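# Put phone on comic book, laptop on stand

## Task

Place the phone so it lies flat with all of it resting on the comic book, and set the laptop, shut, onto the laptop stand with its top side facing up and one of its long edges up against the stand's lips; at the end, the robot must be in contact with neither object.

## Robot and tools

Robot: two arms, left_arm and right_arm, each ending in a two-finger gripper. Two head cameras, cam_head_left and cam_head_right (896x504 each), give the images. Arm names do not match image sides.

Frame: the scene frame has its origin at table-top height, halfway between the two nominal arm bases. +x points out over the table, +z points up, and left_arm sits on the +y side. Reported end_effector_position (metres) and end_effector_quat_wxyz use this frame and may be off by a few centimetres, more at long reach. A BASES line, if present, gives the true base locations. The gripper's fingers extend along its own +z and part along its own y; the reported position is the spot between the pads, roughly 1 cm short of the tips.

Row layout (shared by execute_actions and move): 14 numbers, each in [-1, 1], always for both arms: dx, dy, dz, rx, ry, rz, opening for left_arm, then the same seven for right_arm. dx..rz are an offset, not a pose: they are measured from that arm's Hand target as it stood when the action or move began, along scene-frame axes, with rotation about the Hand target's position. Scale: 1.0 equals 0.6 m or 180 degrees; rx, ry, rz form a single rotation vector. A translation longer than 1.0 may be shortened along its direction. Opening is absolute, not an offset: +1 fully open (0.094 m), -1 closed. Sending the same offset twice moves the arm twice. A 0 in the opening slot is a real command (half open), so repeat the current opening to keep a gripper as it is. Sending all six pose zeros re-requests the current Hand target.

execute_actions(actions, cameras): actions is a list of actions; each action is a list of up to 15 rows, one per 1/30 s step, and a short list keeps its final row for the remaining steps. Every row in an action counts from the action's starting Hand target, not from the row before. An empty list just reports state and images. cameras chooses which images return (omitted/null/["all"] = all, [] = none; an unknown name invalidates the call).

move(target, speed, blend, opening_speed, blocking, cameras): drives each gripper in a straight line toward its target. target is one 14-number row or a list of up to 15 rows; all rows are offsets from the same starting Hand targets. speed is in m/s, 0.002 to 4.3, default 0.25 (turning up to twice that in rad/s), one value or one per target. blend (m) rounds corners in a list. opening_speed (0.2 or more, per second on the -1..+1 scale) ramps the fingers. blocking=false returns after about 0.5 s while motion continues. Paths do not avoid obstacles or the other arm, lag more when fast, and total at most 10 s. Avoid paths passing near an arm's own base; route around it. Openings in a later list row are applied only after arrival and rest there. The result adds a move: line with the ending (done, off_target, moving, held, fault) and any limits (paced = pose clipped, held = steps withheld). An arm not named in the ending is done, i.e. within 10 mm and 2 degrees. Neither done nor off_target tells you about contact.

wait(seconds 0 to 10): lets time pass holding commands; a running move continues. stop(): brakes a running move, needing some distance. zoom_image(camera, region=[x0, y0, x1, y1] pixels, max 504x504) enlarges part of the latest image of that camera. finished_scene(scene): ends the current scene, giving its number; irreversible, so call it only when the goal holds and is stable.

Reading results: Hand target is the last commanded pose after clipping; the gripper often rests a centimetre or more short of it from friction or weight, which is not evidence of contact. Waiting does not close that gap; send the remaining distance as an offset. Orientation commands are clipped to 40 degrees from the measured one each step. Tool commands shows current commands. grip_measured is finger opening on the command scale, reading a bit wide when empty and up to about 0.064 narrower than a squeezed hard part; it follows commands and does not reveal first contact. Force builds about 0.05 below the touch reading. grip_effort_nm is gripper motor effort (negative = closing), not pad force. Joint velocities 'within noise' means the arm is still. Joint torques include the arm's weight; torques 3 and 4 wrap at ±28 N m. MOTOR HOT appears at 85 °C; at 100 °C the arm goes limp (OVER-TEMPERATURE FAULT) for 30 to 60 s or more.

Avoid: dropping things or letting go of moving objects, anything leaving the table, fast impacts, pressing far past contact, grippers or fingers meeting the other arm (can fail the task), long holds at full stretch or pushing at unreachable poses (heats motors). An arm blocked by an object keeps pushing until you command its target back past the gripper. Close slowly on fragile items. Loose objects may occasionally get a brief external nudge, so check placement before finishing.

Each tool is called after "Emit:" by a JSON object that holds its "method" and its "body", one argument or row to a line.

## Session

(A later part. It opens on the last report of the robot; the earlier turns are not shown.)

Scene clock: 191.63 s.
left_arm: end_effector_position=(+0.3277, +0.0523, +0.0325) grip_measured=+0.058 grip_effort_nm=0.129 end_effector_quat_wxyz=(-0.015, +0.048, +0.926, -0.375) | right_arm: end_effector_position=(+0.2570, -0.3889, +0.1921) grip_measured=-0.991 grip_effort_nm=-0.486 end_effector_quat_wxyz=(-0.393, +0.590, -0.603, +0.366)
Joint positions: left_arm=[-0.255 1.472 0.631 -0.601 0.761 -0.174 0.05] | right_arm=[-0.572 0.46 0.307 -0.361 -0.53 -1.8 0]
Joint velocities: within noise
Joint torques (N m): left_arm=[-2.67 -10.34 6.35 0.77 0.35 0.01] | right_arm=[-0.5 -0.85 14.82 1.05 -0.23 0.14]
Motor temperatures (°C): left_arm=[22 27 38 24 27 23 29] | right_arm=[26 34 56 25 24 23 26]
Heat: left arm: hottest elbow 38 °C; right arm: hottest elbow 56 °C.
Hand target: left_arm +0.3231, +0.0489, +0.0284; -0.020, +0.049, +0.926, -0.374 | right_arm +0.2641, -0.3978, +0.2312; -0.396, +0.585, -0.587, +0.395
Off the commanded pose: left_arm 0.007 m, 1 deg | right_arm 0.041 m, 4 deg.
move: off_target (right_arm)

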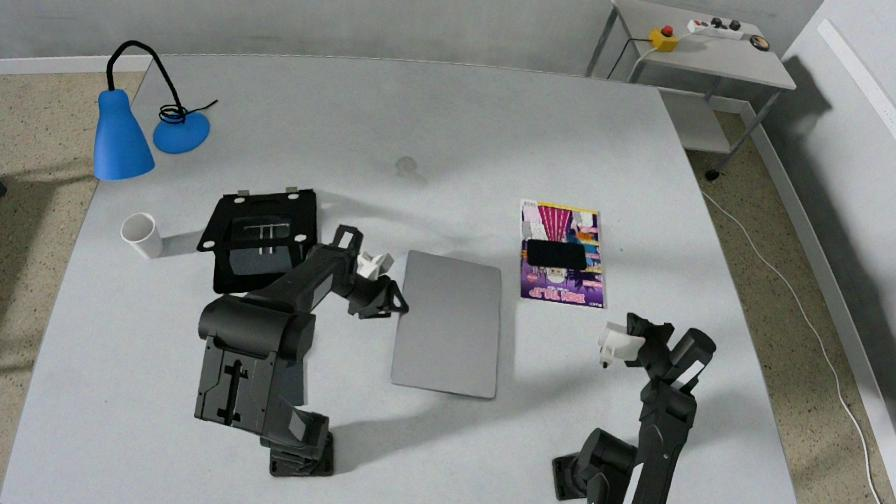

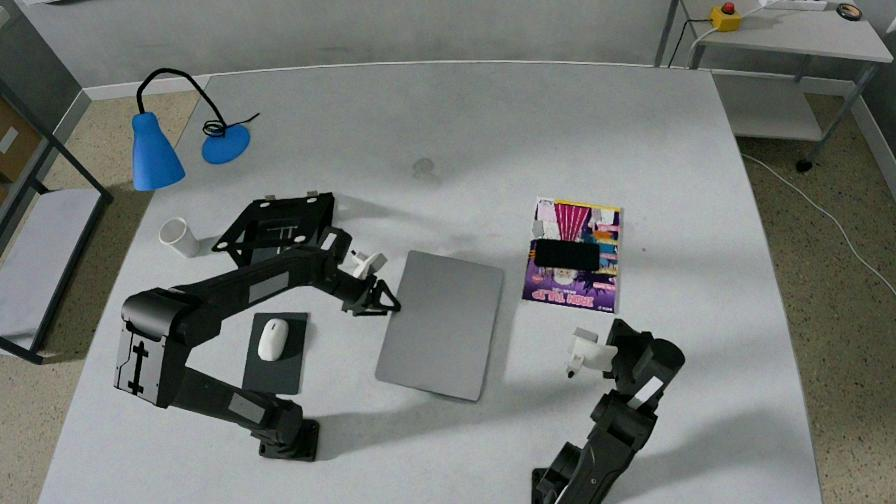

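Emit:
{"method": "move", "body": {
  "target": [-0.006,-0.042,-0.006,0,0,0,0.06,0,0,0,0,0,0,-1],
  "speed": 0.05
}}

Emit:
{"method": "zoom_image", "body": {
  "camera": "cam_head_left",
  "region": [320, 230, 460, 370]
}}

Emit:
{"method": "zoom_image", "body": {
  "camera": "cam_head_right",
  "region": [320, 230, 460, 370]
}}

Scene clock: 195.60 s.
left_arm: end_effector_position=(+0.3252, +0.0266, +0.0311) grip_measured=+0.058 grip_effort_nm=0.129 end_effector_quat_wxyz=(-0.013, +0.049, +0.925, -0.376) | right_arm: end_effector_position=(+0.2570, -0.3889, +0.1921) grip_measured=-0.991 grip_effort_nm=-0.486 end_effector_quat_wxyz=(-0.393, +0.590, -0.603, +0.366)
Joint positions: left_arm=[-0.335 1.474 0.623 -0.512 0.748 -0.282 0.05] | right_arm=[-0.572 0.46 0.307 -0.361 -0.53 -1.8 0]
Joint velocities: within noise
Joint torques (N m): left_arm=[-3.49 -9.76 6.15 0.99 0.34 0] | right_arm=[-0.44 -0.91 14.8 1.05 -0.23 0.15]
Motor temperatures (°C): left_arm=[22 27 38 24 27 23 29] | right_arm=[26 34 56 25 24 23 26]
Heat: left arm: hottest elbow 38 °C; right arm: hottest elbow 56 °C.
Hand target: left_arm +0.3196, +0.0236, +0.0250; -0.020, +0.049, +0.926, -0.374 | right_arm +0.2641, -0.3978, +0.2312; -0.396, +0.585, -0.587, +0.395
Off the commanded pose: left_arm 0.009 m, 1 deg | right_arm 0.041 m, 4 deg.
move: off_target (right_arm)

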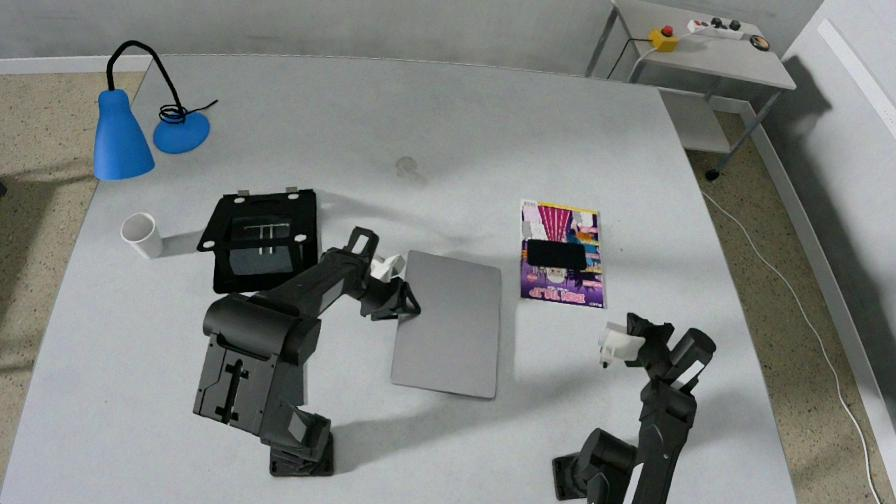

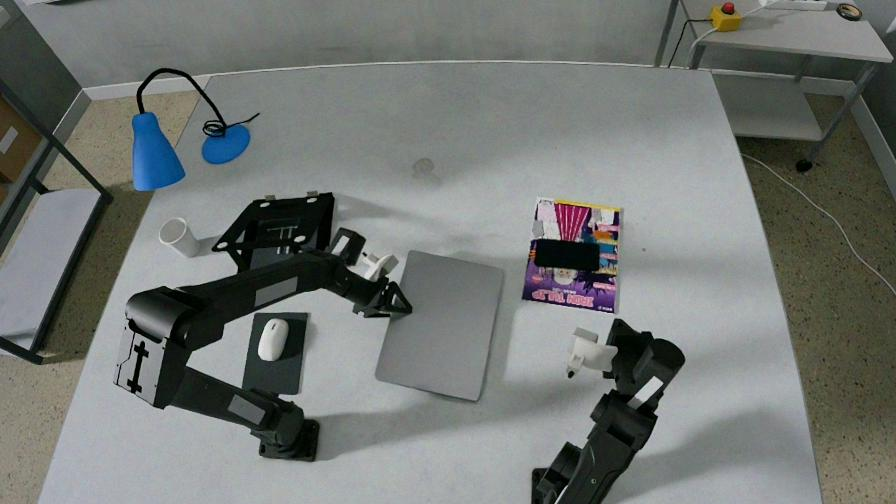

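Scaled by 3.600.

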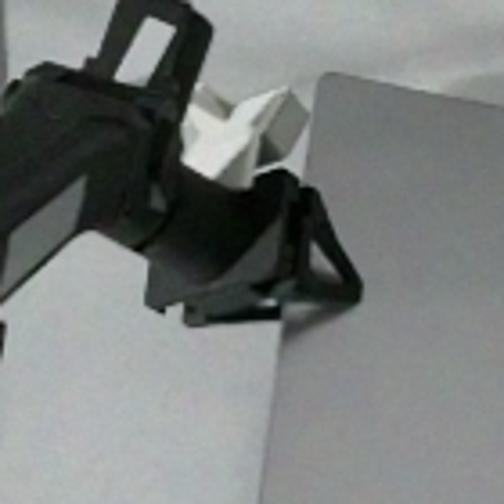

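Scaled by 3.600.

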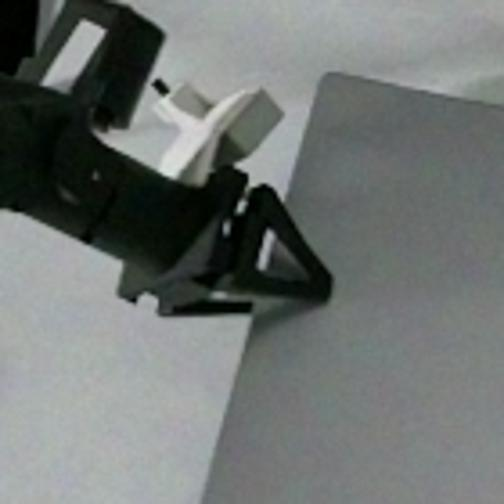

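Emit:
{"method": "move", "body": {
  "target": [0.004,-0.022,-0.004,0,0,0,0.06,0,0,0,0,0,0,-1],
  "speed": 0.04
}}

Emit:
{"method": "zoom_image", "body": {
  "camera": "cam_head_right",
  "region": [320, 230, 460, 370]
}}

Scene clock: 198.63 s.
left_arm: end_effector_position=(+0.3254, +0.0204, +0.0280) grip_measured=+0.058 grip_effort_nm=0.105 end_effector_quat_wxyz=(-0.016, +0.040, +0.927, -0.373) | right_arm: end_effector_position=(+0.2570, -0.3889, +0.1921) grip_measured=-0.991 grip_effort_nm=-0.486 end_effector_quat_wxyz=(-0.393, +0.590, -0.603, +0.366)
Joint positions: left_arm=[-0.355 1.483 0.623 -0.486 0.738 -0.327 0.05] | right_arm=[-0.572 0.46 0.307 -0.361 -0.53 -1.8 0]
Joint velocities: within noise
Joint torques (N m): left_arm=[-3.72 -8.94 7.12 1.77 0.39 -0.02] | right_arm=[-0.38 -0.85 14.87 1.07 -0.24 0.15]
Motor temperatures (°C): left_arm=[22 27 38 24 27 23 29] | right_arm=[26 34 57 25 24 23 26]
Heat: left arm: hottest elbow 38 °C; right arm: hottest elbow 57 °C.
Hand target: left_arm +0.3221, +0.0104, +0.0226; -0.020, +0.049, +0.926, -0.374 | right_arm +0.2641, -0.3978, +0.2312; -0.396, +0.585, -0.587, +0.395
Off the commanded pose: left_arm 0.012 m, 1 deg | right_arm 0.041 m, 4 deg.
move: off_target (left_arm, right_arm)

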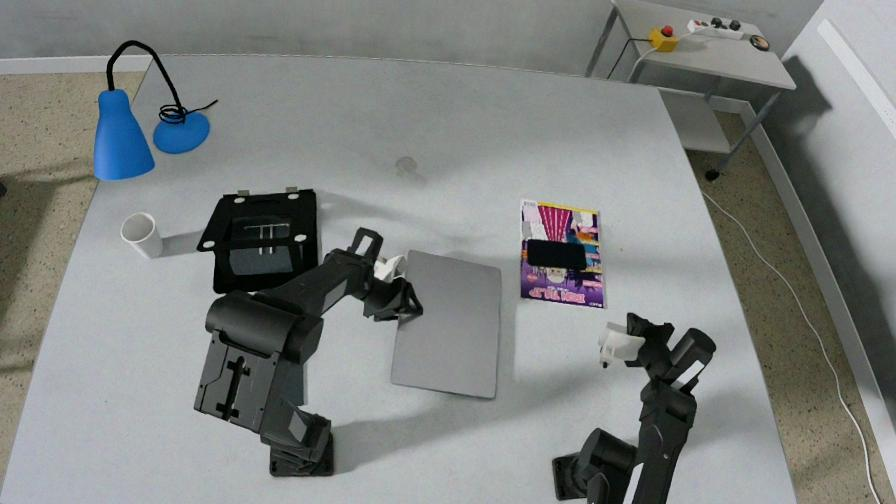

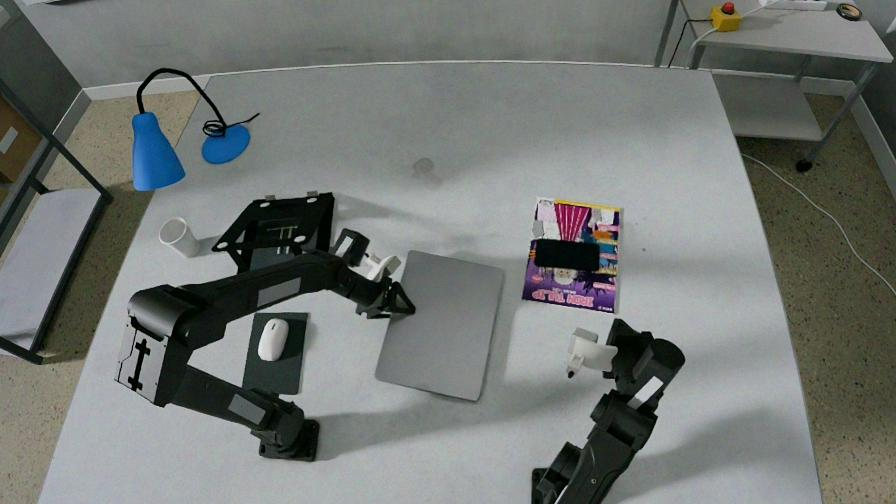

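Scaled by 3.600.

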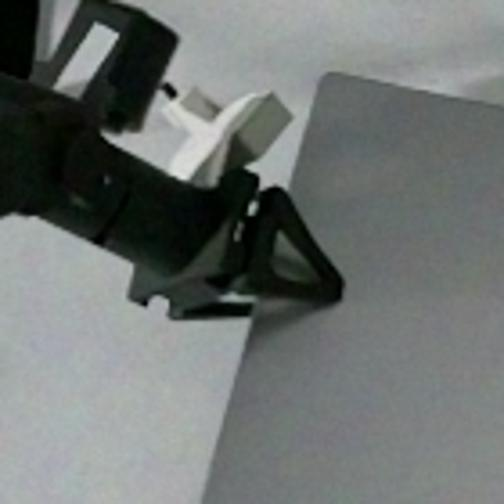

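Emit:
{"method": "move", "body": {
  "target": [0,-0.006,0.0,0,0,0,-1,0,0,0,0,0,0,-1],
  "speed": 0.04,
  "opening_speed": 0.25
}}

Emit:
{"method": "zoom_image", "body": {
  "camera": "cam_head_right",
  "region": [320, 230, 460, 370]
}}

Scene clock: 205.47 s.
left_arm: end_effector_position=(+0.3272, +0.0147, +0.0307) grip_measured=-0.222 grip_effort_nm=-1.004 end_effector_quat_wxyz=(-0.010, +0.046, +0.923, -0.382) | right_arm: end_effector_position=(+0.2570, -0.3889, +0.1921) grip_measured=-0.991 grip_effort_nm=-0.491 end_effector_quat_wxyz=(-0.393, +0.590, -0.603, +0.366)
Joint positions: left_arm=[-0.364 1.484 0.623 -0.46 0.752 -0.333 0.037] | right_arm=[-0.572 0.46 0.307 -0.361 -0.53 -1.8 0]
Joint velocities: within noise
Joint torques (N m): left_arm=[-4.31 -8.7 7.12 1.29 -0.22 -0.19] | right_arm=[-0.32 -0.79 14.82 1.07 -0.23 0.15]
Motor temperatures (°C): left_arm=[22 27 38 24 27 23 29] | right_arm=[26 34 58 25 24 23 26]
Heat: left arm: hottest elbow 38 °C; right arm: hottest elbow 58 °C.
Hand target: left_arm +0.3221, +0.0068, +0.0225; -0.020, +0.049, +0.926, -0.374 | right_arm +0.2641, -0.3978, +0.2312; -0.396, +0.585, -0.587, +0.395
Off the commanded pose: left_arm 0.012 m, 2 deg | right_arm 0.041 m, 4 deg.
move: off_target (left_arm, right_arm)

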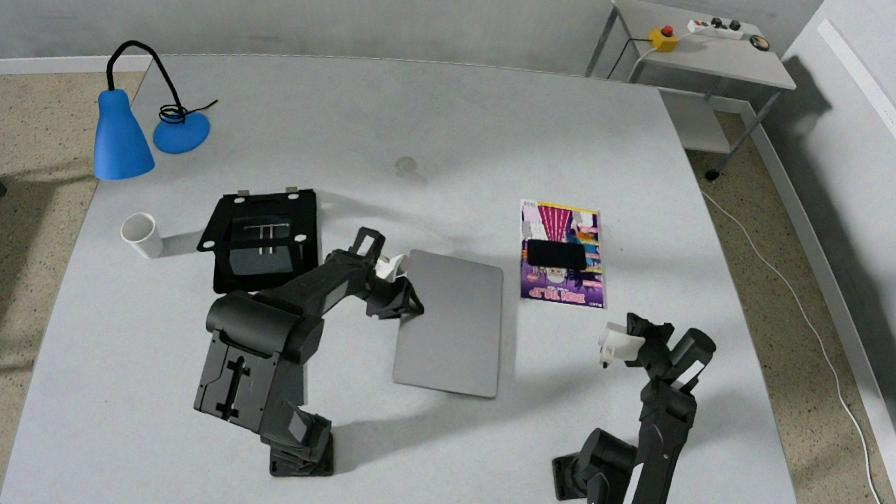

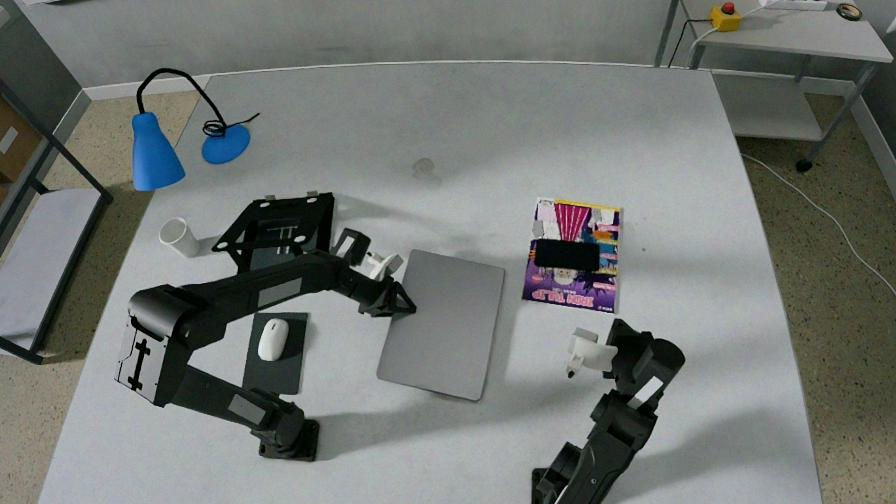

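Scaled by 3.600.

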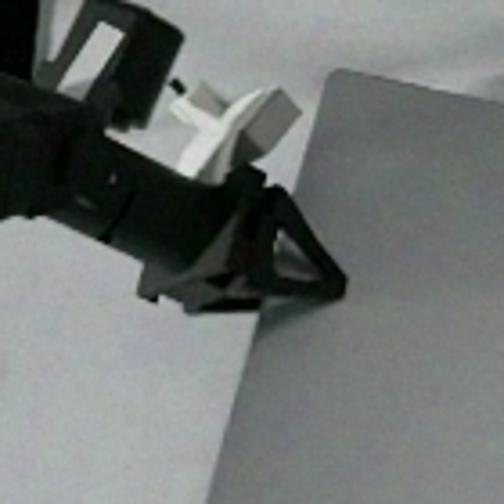

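Emit:
{"method": "move", "body": {
  "target": [
    [0.006,0.01,0.006,0,0,0,0.06,0,0,0,0,0,0,-1],
    [0.008,0.065,0.006,0,0,0,-0.42,0,0,0,0,0,0,-1],
    [0.006,0.05,-0.005,0,0,0,-0.42,0,0,0,0,0,0,-1],
    [0.004,0.022,-0.007,0,0,0,-0.42,0,0,0,0,0,0,-1]
  ],
  "speed": 0.05
}}

Emit:
{"method": "zoom_image", "body": {
  "camera": "cam_head_right",
  "region": [320, 230, 460, 370]
}}

Scene clock: 222.70 s.
left_arm: end_effector_position=(+0.3243, +0.0242, +0.0346) grip_measured=-0.416 grip_effort_nm=-0.862 end_effector_quat_wxyz=(-0.014, +0.059, +0.918, -0.393) | right_arm: end_effector_position=(+0.2570, -0.3889, +0.1921) grip_measured=-0.991 grip_effort_nm=-0.496 end_effector_quat_wxyz=(-0.393, +0.590, -0.603, +0.366)
Joint positions: left_arm=[-0.328 1.478 0.624 -0.511 0.787 -0.258 0.027] | right_arm=[-0.572 0.46 0.307 -0.361 -0.53 -1.8 0]
Joint velocities: left_arm=[0.005 -0.005 -0.017 -0.002 0.007 -0.007 -0.004] | right_arm=[within noise]
Joint torques (N m): left_arm=[-3.6 -7.41 7.08 2.02 -1.2 -0.36] | right_arm=[-0.32 -0.97 14.83 1.03 -0.24 0.15]
Motor temperatures (°C): left_arm=[22 27 38 24 27 23 29] | right_arm=[26 33 59 25 24 23 26]
Heat: left arm: hottest elbow 38 °C; right arm: hottest elbow 59 °C.
Hand target: left_arm +0.3244, +0.0200, +0.0183; -0.020, +0.049, +0.926, -0.374 | right_arm +0.2641, -0.3978, +0.2312; -0.396, +0.585, -0.587, +0.395
Off the commanded pose: left_arm 0.017 m, 3 deg | right_arm 0.041 m, 4 deg.
move: off_target (left_arm, right_arm); target 2's new opening was sent with left_arm's hand 0.011 m and 1 deg from that target

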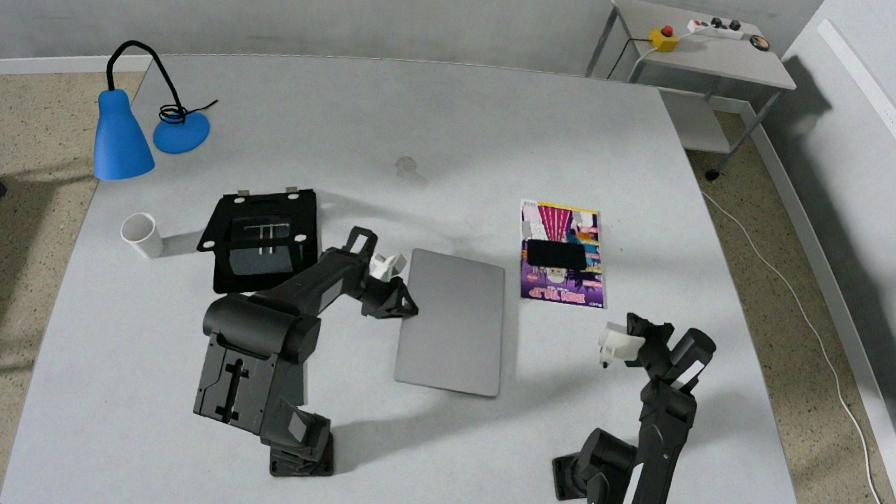

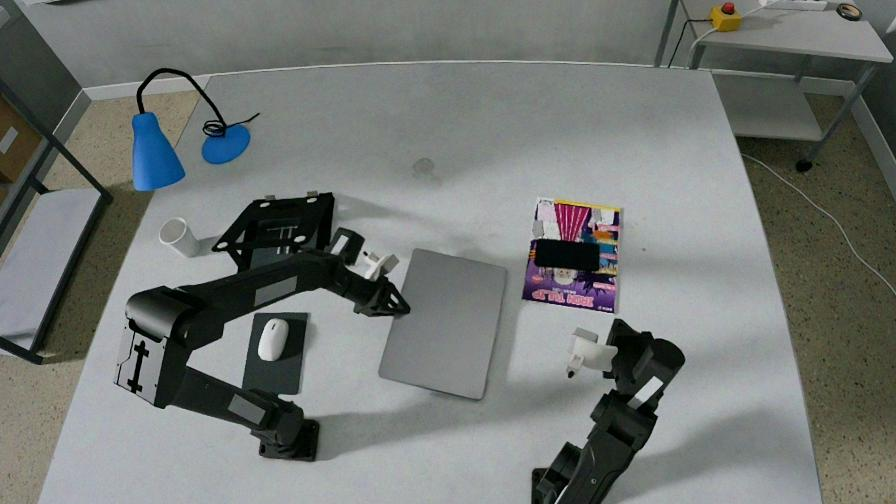

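Scaled by 3.600.

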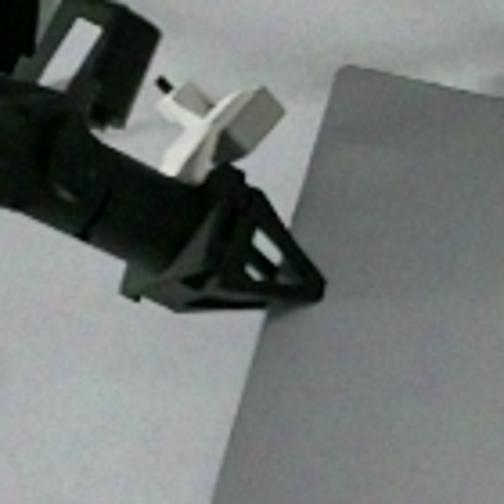

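Emit:
{"method": "move", "body": {
  "target": [
    [0.0,0.06,0.015,0,0,0,-0.42,0,0,0,0,0,0,-1],
    [0.0,0.07,-0.001,0,0,0,-0.42,0,0,0,0,0,0,-1]
  ],
  "speed": 0.06
}}

Emit:
{"method": "zoom_image", "body": {
  "camera": "cam_head_right",
  "region": [320, 230, 460, 370]
}}

Scene clock: 229.63 s.
left_arm: end_effector_position=(+0.3240, +0.0428, +0.0344) grip_measured=-0.415 grip_effort_nm=-0.706 end_effector_quat_wxyz=(-0.013, +0.066, +0.916, -0.396) | right_arm: end_effector_position=(+0.2570, -0.3889, +0.1921) grip_measured=-0.991 grip_effort_nm=-0.491 end_effector_quat_wxyz=(-0.393, +0.590, -0.603, +0.366)
Joint positions: left_arm=[-0.269 1.478 0.624 -0.574 0.804 -0.157 0.027] | right_arm=[-0.572 0.46 0.307 -0.361 -0.53 -1.8 0]
Joint velocities: within noise
Joint torques (N m): left_arm=[2.14 -8.12 6.08 -0.16 -1.12 0.32] | right_arm=[-0.44 -0.91 14.83 1.05 -0.23 0.15]
Motor temperatures (°C): left_arm=[22 27 38 24 28 24 29] | right_arm=[26 33 60 25 24 23 26]
Heat: left arm: hottest elbow 38 °C; right arm: hottest elbow 60 °C.
Hand target: left_arm +0.3244, +0.0620, +0.0177; -0.020, +0.049, +0.926, -0.374 | right_arm +0.2641, -0.3978, +0.2312; -0.396, +0.585, -0.587, +0.395
Off the commanded pose: left_arm 0.025 m, 3 deg | right_arm 0.041 m, 4 deg.
move: off_target (left_arm, right_arm)

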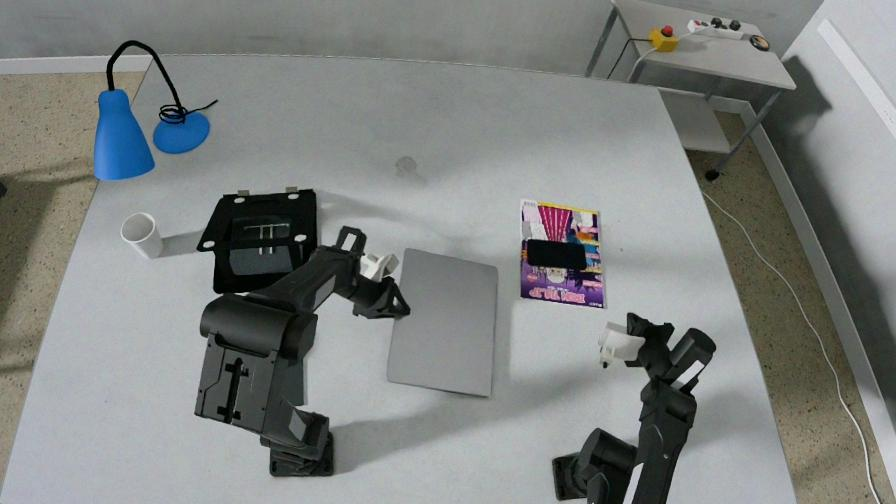

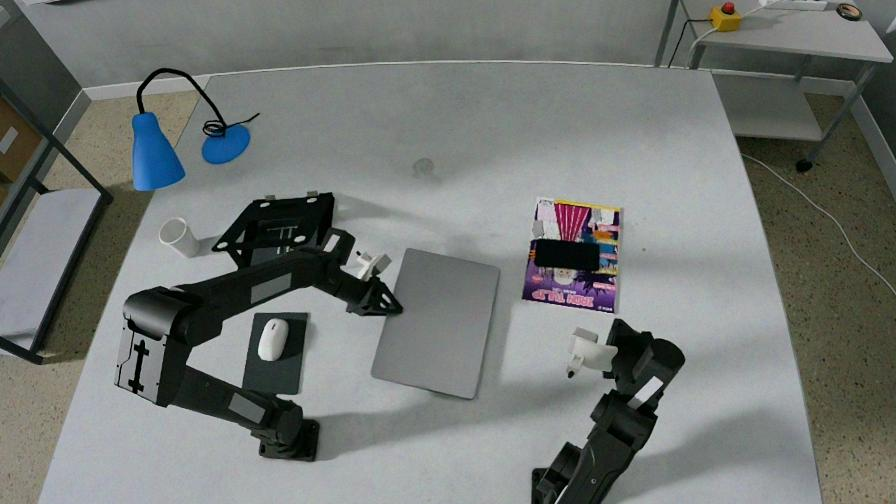

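Scaled by 3.600.

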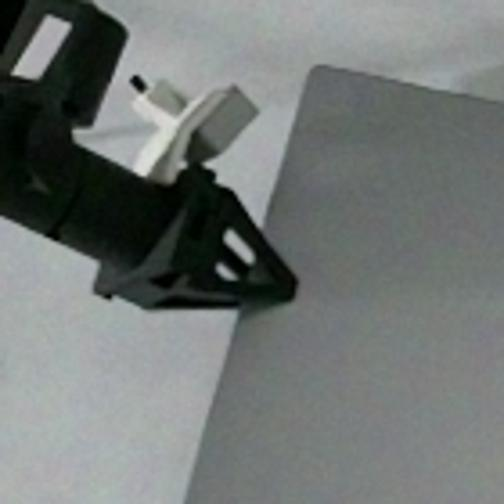

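Emit:
{"method": "move", "body": {
  "target": [0.0,-0.03,0.03,0,0,0,-1,0,0,0,0,0,0,-1],
  "speed": 0.04,
  "opening_speed": 0.4
}}

Emit:
{"method": "zoom_image", "body": {
  "camera": "cam_head_right",
  "region": [320, 230, 460, 370]
}}

Scene clock: 234.53 s.
left_arm: end_effector_position=(+0.3230, +0.0426, +0.0347) grip_measured=-0.431 grip_effort_nm=-1.009 end_effector_quat_wxyz=(-0.017, +0.058, +0.919, -0.390) | right_arm: end_effector_position=(+0.2570, -0.3889, +0.1921) grip_measured=-0.991 grip_effort_nm=-0.486 end_effector_quat_wxyz=(-0.393, +0.590, -0.603, +0.366)
Joint positions: left_arm=[-0.275 1.473 0.624 -0.579 0.793 -0.18 0.027] | right_arm=[-0.572 0.46 0.307 -0.361 -0.53 -1.8 0]
Joint velocities: within noise
Joint torques (N m): left_arm=[-2.61 -11.58 7.92 -0.29 -0.92 -0.17] | right_arm=[-0.38 -0.91 14.84 1.03 -0.24 0.15]
Motor temperatures (°C): left_arm=[22 27 37 24 28 24 29] | right_arm=[26 33 60 25 24 23 26]
Heat: left arm: hottest elbow 37 °C; right arm: hottest elbow 60 °C.
Hand target: left_arm +0.3245, +0.0441, +0.0357; -0.020, +0.049, +0.926, -0.374 | right_arm +0.2641, -0.3978, +0.2312; -0.396, +0.585, -0.587, +0.395
Off the commanded pose: left_arm 0.002 m, 2 deg | right_arm 0.041 m, 4 deg.
move: off_target (right_arm)

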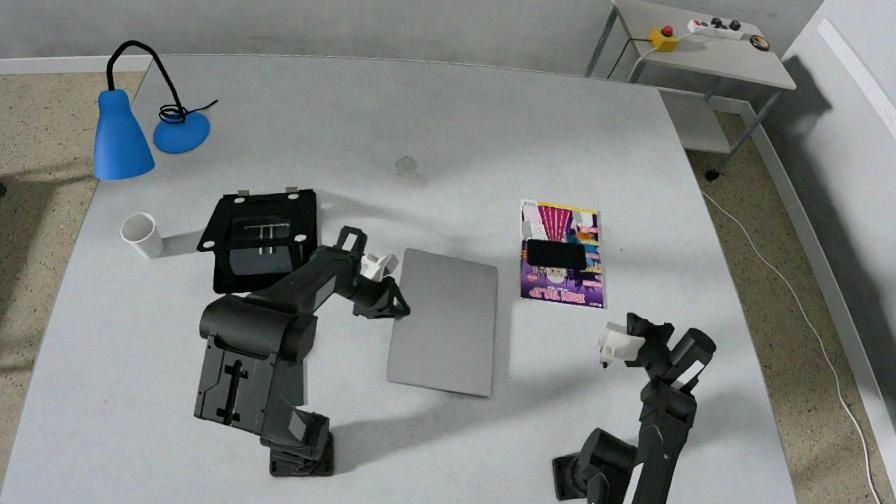

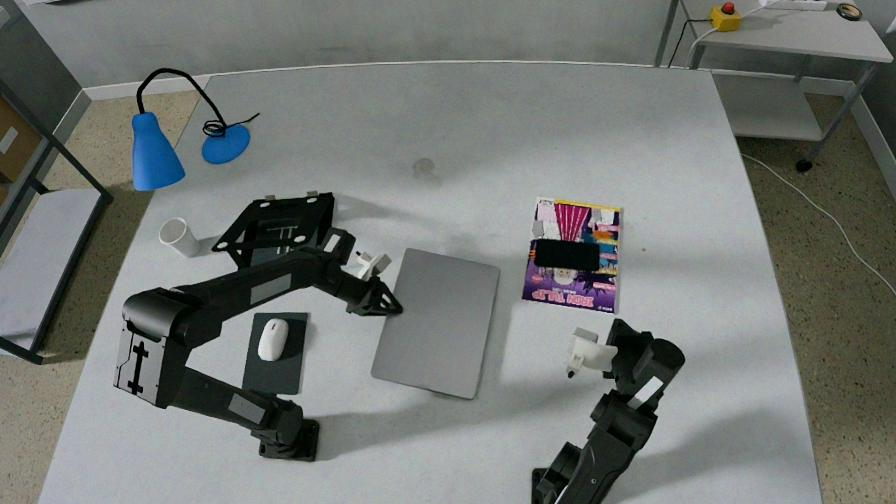

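Scaled by 3.600.

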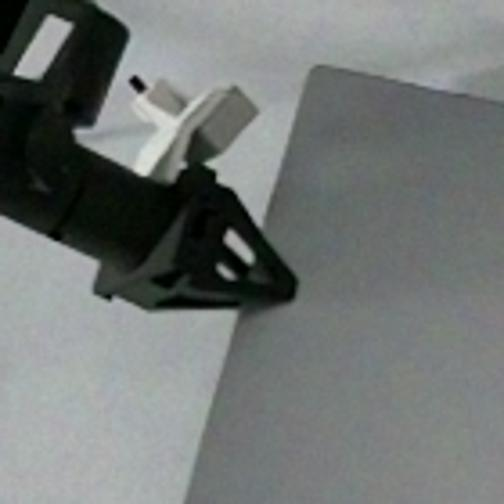

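Emit:
{"method": "move", "body": {
  "target": [0.0,-0.01,0.11,0,0,0,-1,0,0,0,0,0,0,-1],
  "speed": 0.04
}}

Emit:
{"method": "zoom_image", "body": {
  "camera": "cam_head_right",
  "region": [320, 220, 500, 400]
}}

Scene clock: 238.60 s.
left_arm: end_effector_position=(+0.3012, +0.0472, +0.0713) grip_measured=-0.505 grip_effort_nm=-0.989 end_effector_quat_wxyz=(-0.048, +0.039, +0.927, -0.370) | right_arm: end_effector_position=(+0.2570, -0.3889, +0.1921) grip_measured=-0.991 grip_effort_nm=-0.491 end_effector_quat_wxyz=(-0.393, +0.590, -0.603, +0.366)
Joint positions: left_arm=[-0.29 1.343 0.644 -0.787 0.76 -0.213 0.023] | right_arm=[-0.572 0.46 0.307 -0.361 -0.53 -1.8 0]
Joint velocities: within noise
Joint torques (N m): left_arm=[-2.43 -11.69 14.12 -0.53 0.23 -0.04] | right_arm=[-0.32 -0.91 14.8 1.07 -0.24 0.15]
Motor temperatures (°C): left_arm=[22 27 38 24 28 24 29] | right_arm=[26 33 61 25 24 23 26]
Heat: left arm: hottest elbow 38 °C; right arm: hottest elbow 61 °C.
Hand target: left_arm +0.3245, +0.0381, +0.1018; -0.020, +0.049, +0.926, -0.374 | right_arm +0.2641, -0.3978, +0.2312; -0.396, +0.585, -0.587, +0.395
Off the commanded pose: left_arm 0.039 m, 4 deg | right_arm 0.041 m, 4 deg.
move: off_target (left_arm, right_arm)

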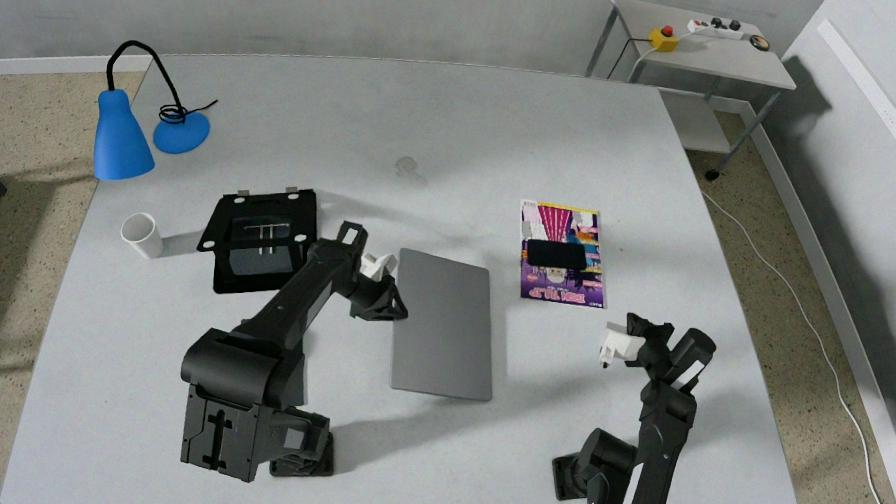

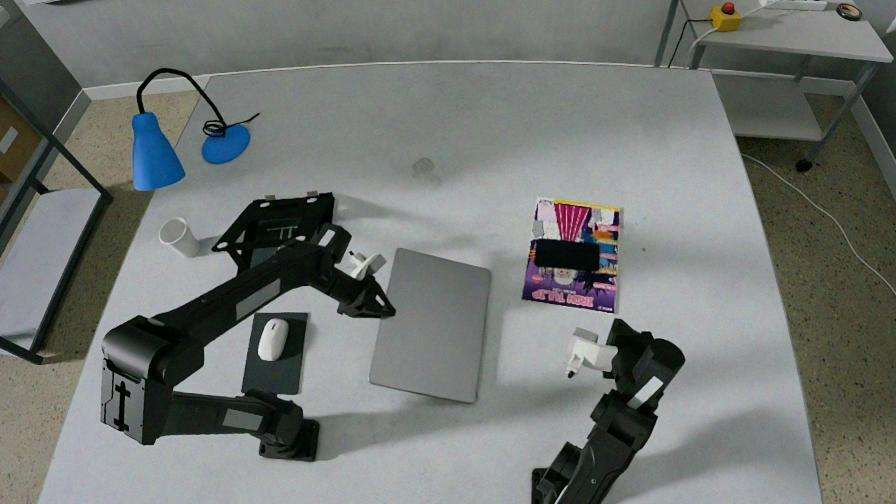

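Scaled by 2.800.

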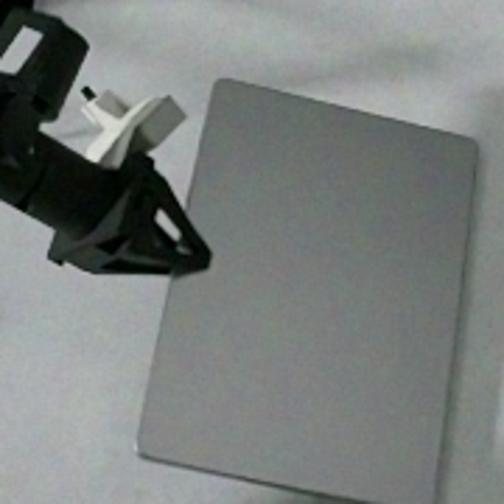

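Emit:
{"method": "move", "body": {
  "target": [0.01,-0.035,0.13,0,0,0,-1,0,0,0,0,0,0,-1],
  "speed": 0.04
}}

Emit:
{"method": "zoom_image", "body": {
  "camera": "cam_head_right",
  "region": [320, 220, 500, 400]
}}

Scene clock: 243.57 s.
left_arm: end_effector_position=(+0.2984, +0.0317, +0.1270) grip_measured=-0.614 grip_effort_nm=-0.999 end_effector_quat_wxyz=(-0.069, +0.037, +0.932, -0.355) | right_arm: end_effector_position=(+0.2570, -0.3889, +0.1921) grip_measured=-0.991 grip_effort_nm=-0.486 end_effector_quat_wxyz=(-0.393, +0.590, -0.603, +0.366)
Joint positions: left_arm=[-0.349 1.257 0.754 -0.987 0.736 -0.272 0.018] | right_arm=[-0.572 0.46 0.307 -0.361 -0.53 -1.8 0]
Joint velocities: within noise
Joint torques (N m): left_arm=[-1.73 -12.98 18.19 -0.31 0.78 -0.24] | right_arm=[-0.26 -0.85 14.83 1.05 -0.24 0.15]
Motor temperatures (°C): left_arm=[22 27 38 24 28 23 29] | right_arm=[26 33 61 25 24 23 26]
Heat: left arm: hottest elbow 38 °C; right arm: hottest elbow 61 °C.
Hand target: left_arm +0.3304, +0.0171, +0.1797; -0.020, +0.049, +0.926, -0.374 | right_arm +0.2641, -0.3978, +0.2312; -0.396, +0.585, -0.587, +0.395
Off the commanded pose: left_arm 0.064 m, 6 deg | right_arm 0.041 m, 4 deg.
move: off_target (left_arm, right_arm)

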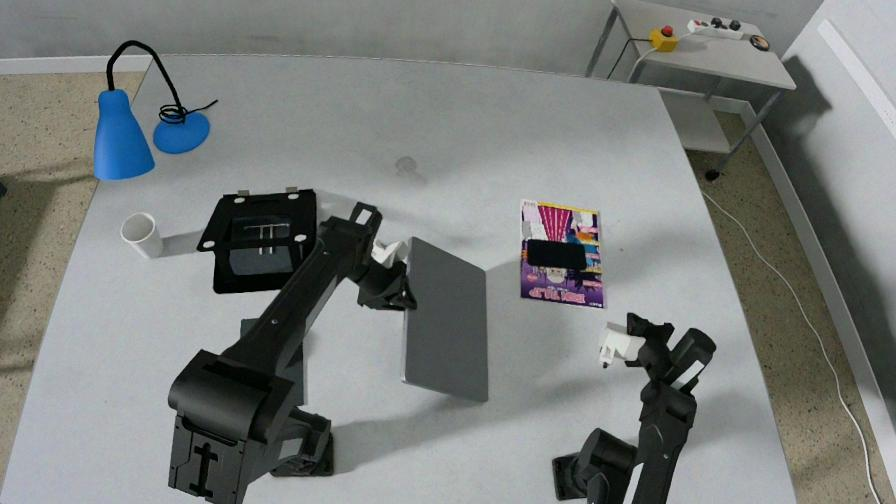

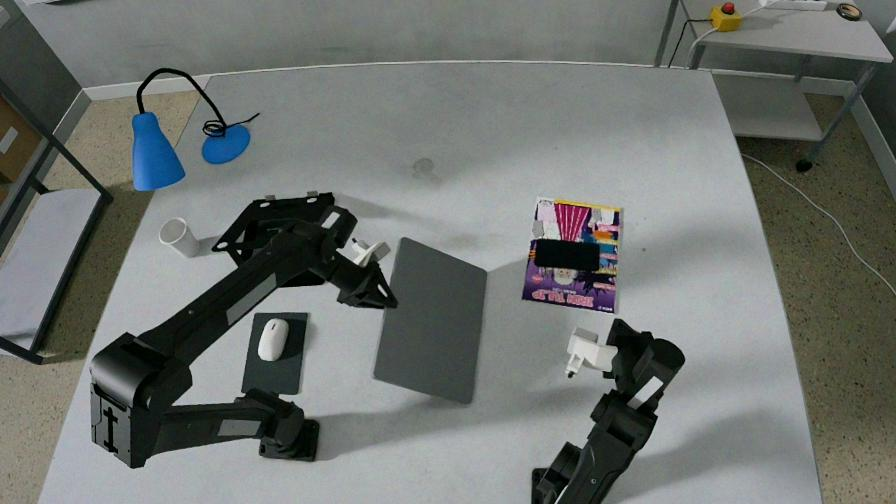

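Scaled by 2.800.

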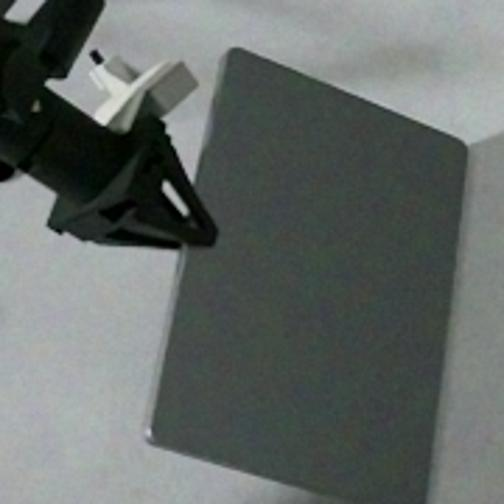

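Emit:
{"method": "move", "body": {
  "target": [0.02,-0.06,0.17,0.1,-0.011,0,-1,0,0,0,0,0,0,-1],
  "speed": 0.045
}}

Scene clock: 252.23 s.
left_arm: end_effector_position=(+0.3101, +0.0124, +0.2022) grip_measured=-0.644 grip_effort_nm=-1.009 end_effector_quat_wxyz=(-0.083, +0.032, +0.981, -0.171) | right_arm: end_effector_position=(+0.2570, -0.3889, +0.1922) grip_measured=-0.991 grip_effort_nm=-0.486 end_effector_quat_wxyz=(-0.393, +0.590, -0.603, +0.366)
Joint positions: left_arm=[-0.539 1.284 1.08 -1.356 0.382 -0.447 0.017] | right_arm=[-0.572 0.459 0.307 -0.361 -0.53 -1.8 0]
Joint velocities: within noise
Joint torques (N m): left_arm=[-3.72 -14.04 23.94 -0.02 1.3 0] | right_arm=[-0.32 -0.73 14.83 1.09 -0.24 0.16]
Motor temperatures (°C): left_arm=[22 27 40 24 28 24 29] | right_arm=[26 33 61 25 24 23 26]
Heat: left arm: hottest elbow 40 °C; right arm: hottest elbow 61 °C.
Hand target: left_arm +0.3425, -0.0190, +0.2816; -0.011, +0.052, +0.973, -0.224 | right_arm +0.2641, -0.3978, +0.2312; -0.396, +0.585, -0.587, +0.395
Off the commanded pose: left_arm 0.091 m, 10 deg | right_arm 0.041 m, 4 deg.
move: off_target (left_arm, right_arm)

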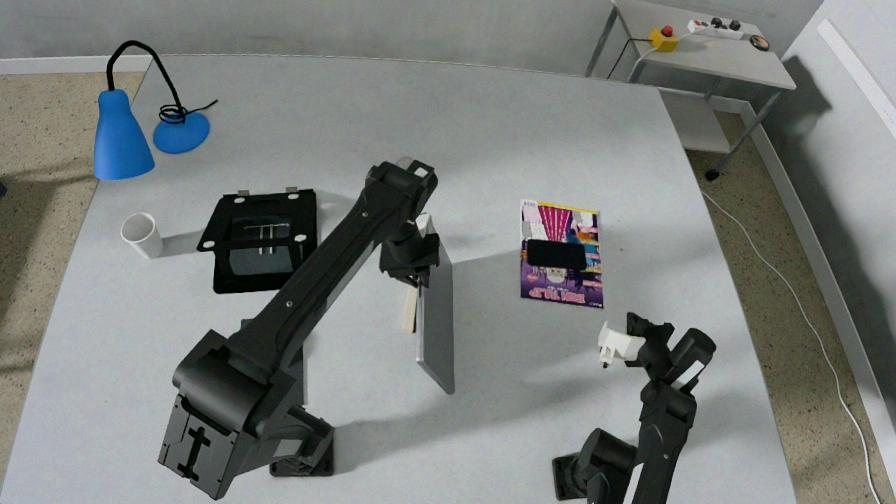

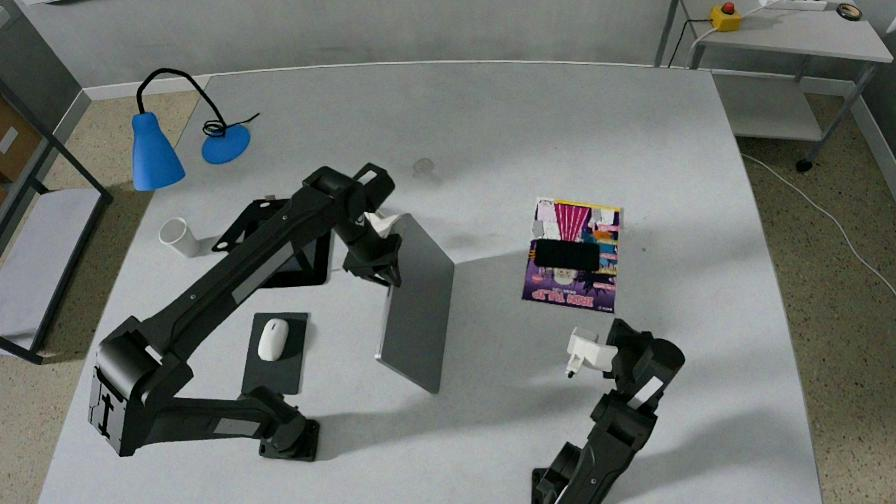

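Emit:
{"method": "move", "body": {
  "target": [0.02,-0.0,0.2,0,0,0,-1,0,0,0,0,0,0,-1],
  "speed": 0.06
}}

Scene clock: 258.57 s.
left_arm: end_effector_position=(+0.3383, -0.0031, +0.3144) grip_measured=-0.644 grip_effort_nm=-1.009 end_effector_quat_wxyz=(-0.091, +0.030, +0.982, -0.166) | right_arm: end_effector_position=(+0.2570, -0.3889, +0.1922) grip_measured=-0.991 grip_effort_nm=-0.491 end_effector_quat_wxyz=(-0.393, +0.590, -0.603, +0.366)
Joint positions: left_arm=[-0.539 1.363 1.449 -1.666 0.38 -0.447 0.017] | right_arm=[-0.572 0.459 0.307 -0.361 -0.53 -1.8 0]
Joint velocities: within noise
Joint torques (N m): left_arm=[-0.97 -15.74 24.59 -0.18 1.39 0.1] | right_arm=[-0.26 -0.85 14.83 1.06 -0.23 0.15]
Motor temperatures (°C): left_arm=[22 27 42 24 29 23 30] | right_arm=[26 33 62 25 24 23 26]
Heat: left arm: hottest elbow 42 °C; right arm: hottest elbow 62 °C.
Hand target: left_arm +0.3544, -0.0189, +0.4017; -0.011, +0.052, +0.973, -0.224 | right_arm +0.2641, -0.3978, +0.2312; -0.396, +0.585, -0.587, +0.395
Off the commanded pose: left_arm 0.090 m, 12 deg | right_arm 0.041 m, 4 deg.
move: off_target (left_arm, right_arm)

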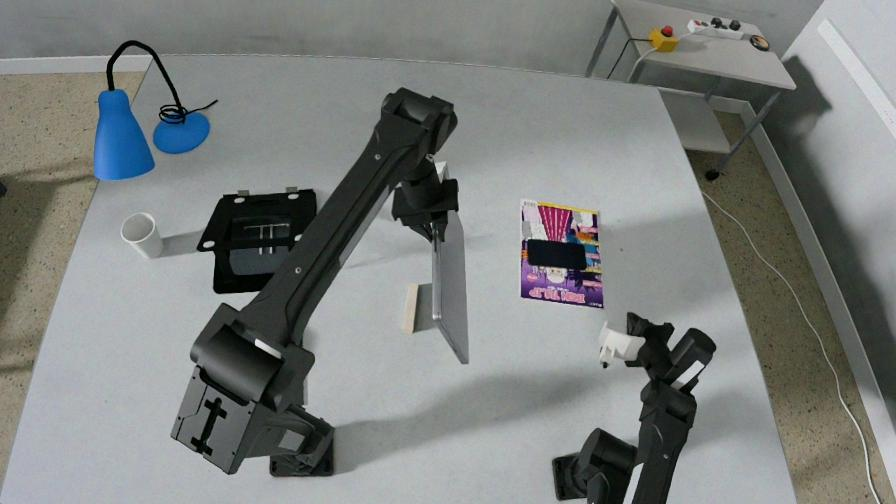

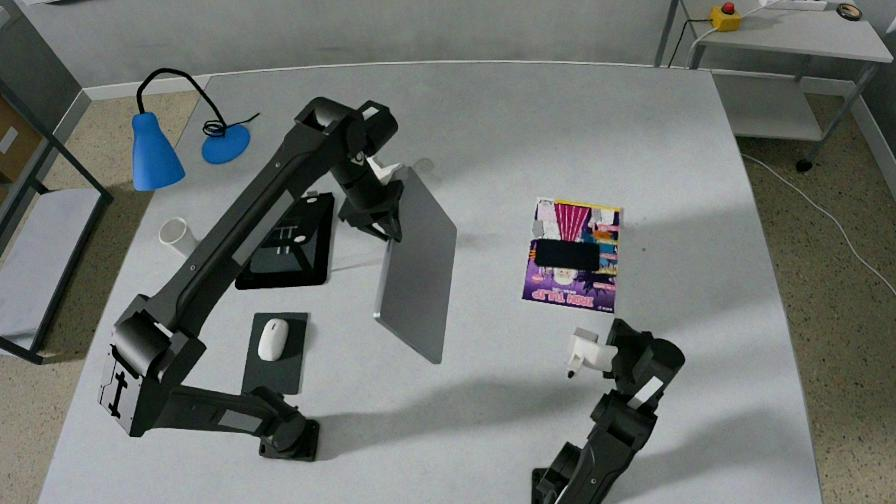

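Emit:
{"method": "move", "body": {
  "target": [
    [0.026,0.06,0.097,-0.044,-0.04,0.265,-1,0,0,0,0,0,0,-1],
    [0.076,0.25,0.097,-0.0877,-0.0796,0.53,-1,0,0,0,0,0,0,-1]
  ],
  "speed": 0.15,
  "blend": 0.03
}}

Scene clock: 273.07 s.
left_arm: end_effector_position=(+0.3977, +0.1223, +0.3830) grip_measured=-0.644 grip_effort_nm=-1.009 end_effector_quat_wxyz=(-0.220, +0.660, -0.698, +0.169) | right_arm: end_effector_position=(+0.2570, -0.3889, +0.1922) grip_measured=-0.991 grip_effort_nm=-0.491 end_effector_quat_wxyz=(-0.393, +0.590, -0.603, +0.366)
Joint positions: left_arm=[-0.466 1.072 1.332 -1.334 -0.276 -1.882 0.017] | right_arm=[-0.572 0.459 0.307 -0.361 -0.53 -1.8 0]
Joint velocities: within noise
Joint torques (N m): left_arm=[-0.73 -15.38 16.36 4.14 -1.16 -0.03] | right_arm=[-0.32 -0.85 14.82 1.06 -0.23 0.14]
Motor temperatures (°C): left_arm=[22 28 46 24 29 23 30] | right_arm=[26 33 62 25 24 23 26]
Heat: left arm: hottest elbow 46 °C; right arm: hottest elbow 62 °C.
Hand target: left_arm +0.4000, +0.1311, +0.4598; -0.271, +0.655, -0.652, +0.268 | right_arm +0.2641, -0.3978, +0.2312; -0.396, +0.585, -0.587, +0.395
Off the commanded pose: left_arm 0.077 m, 14 deg | right_arm 0.041 m, 4 deg.
move: off_target (left_arm, right_arm)

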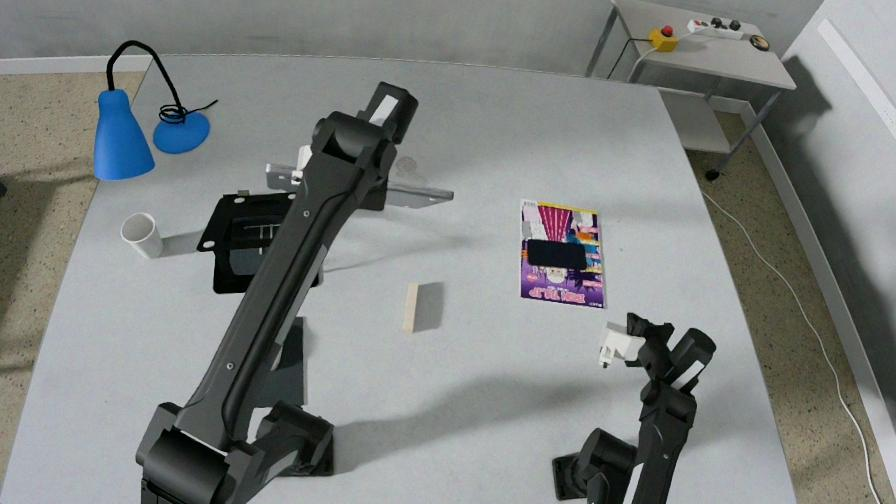

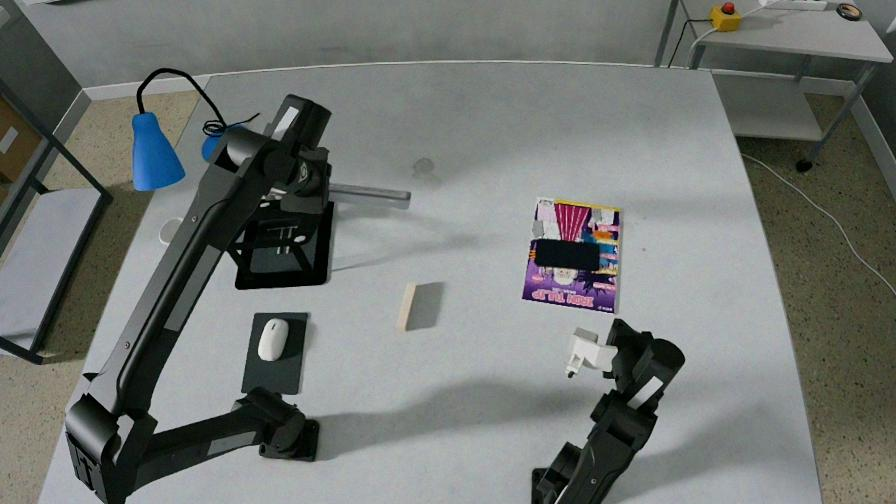

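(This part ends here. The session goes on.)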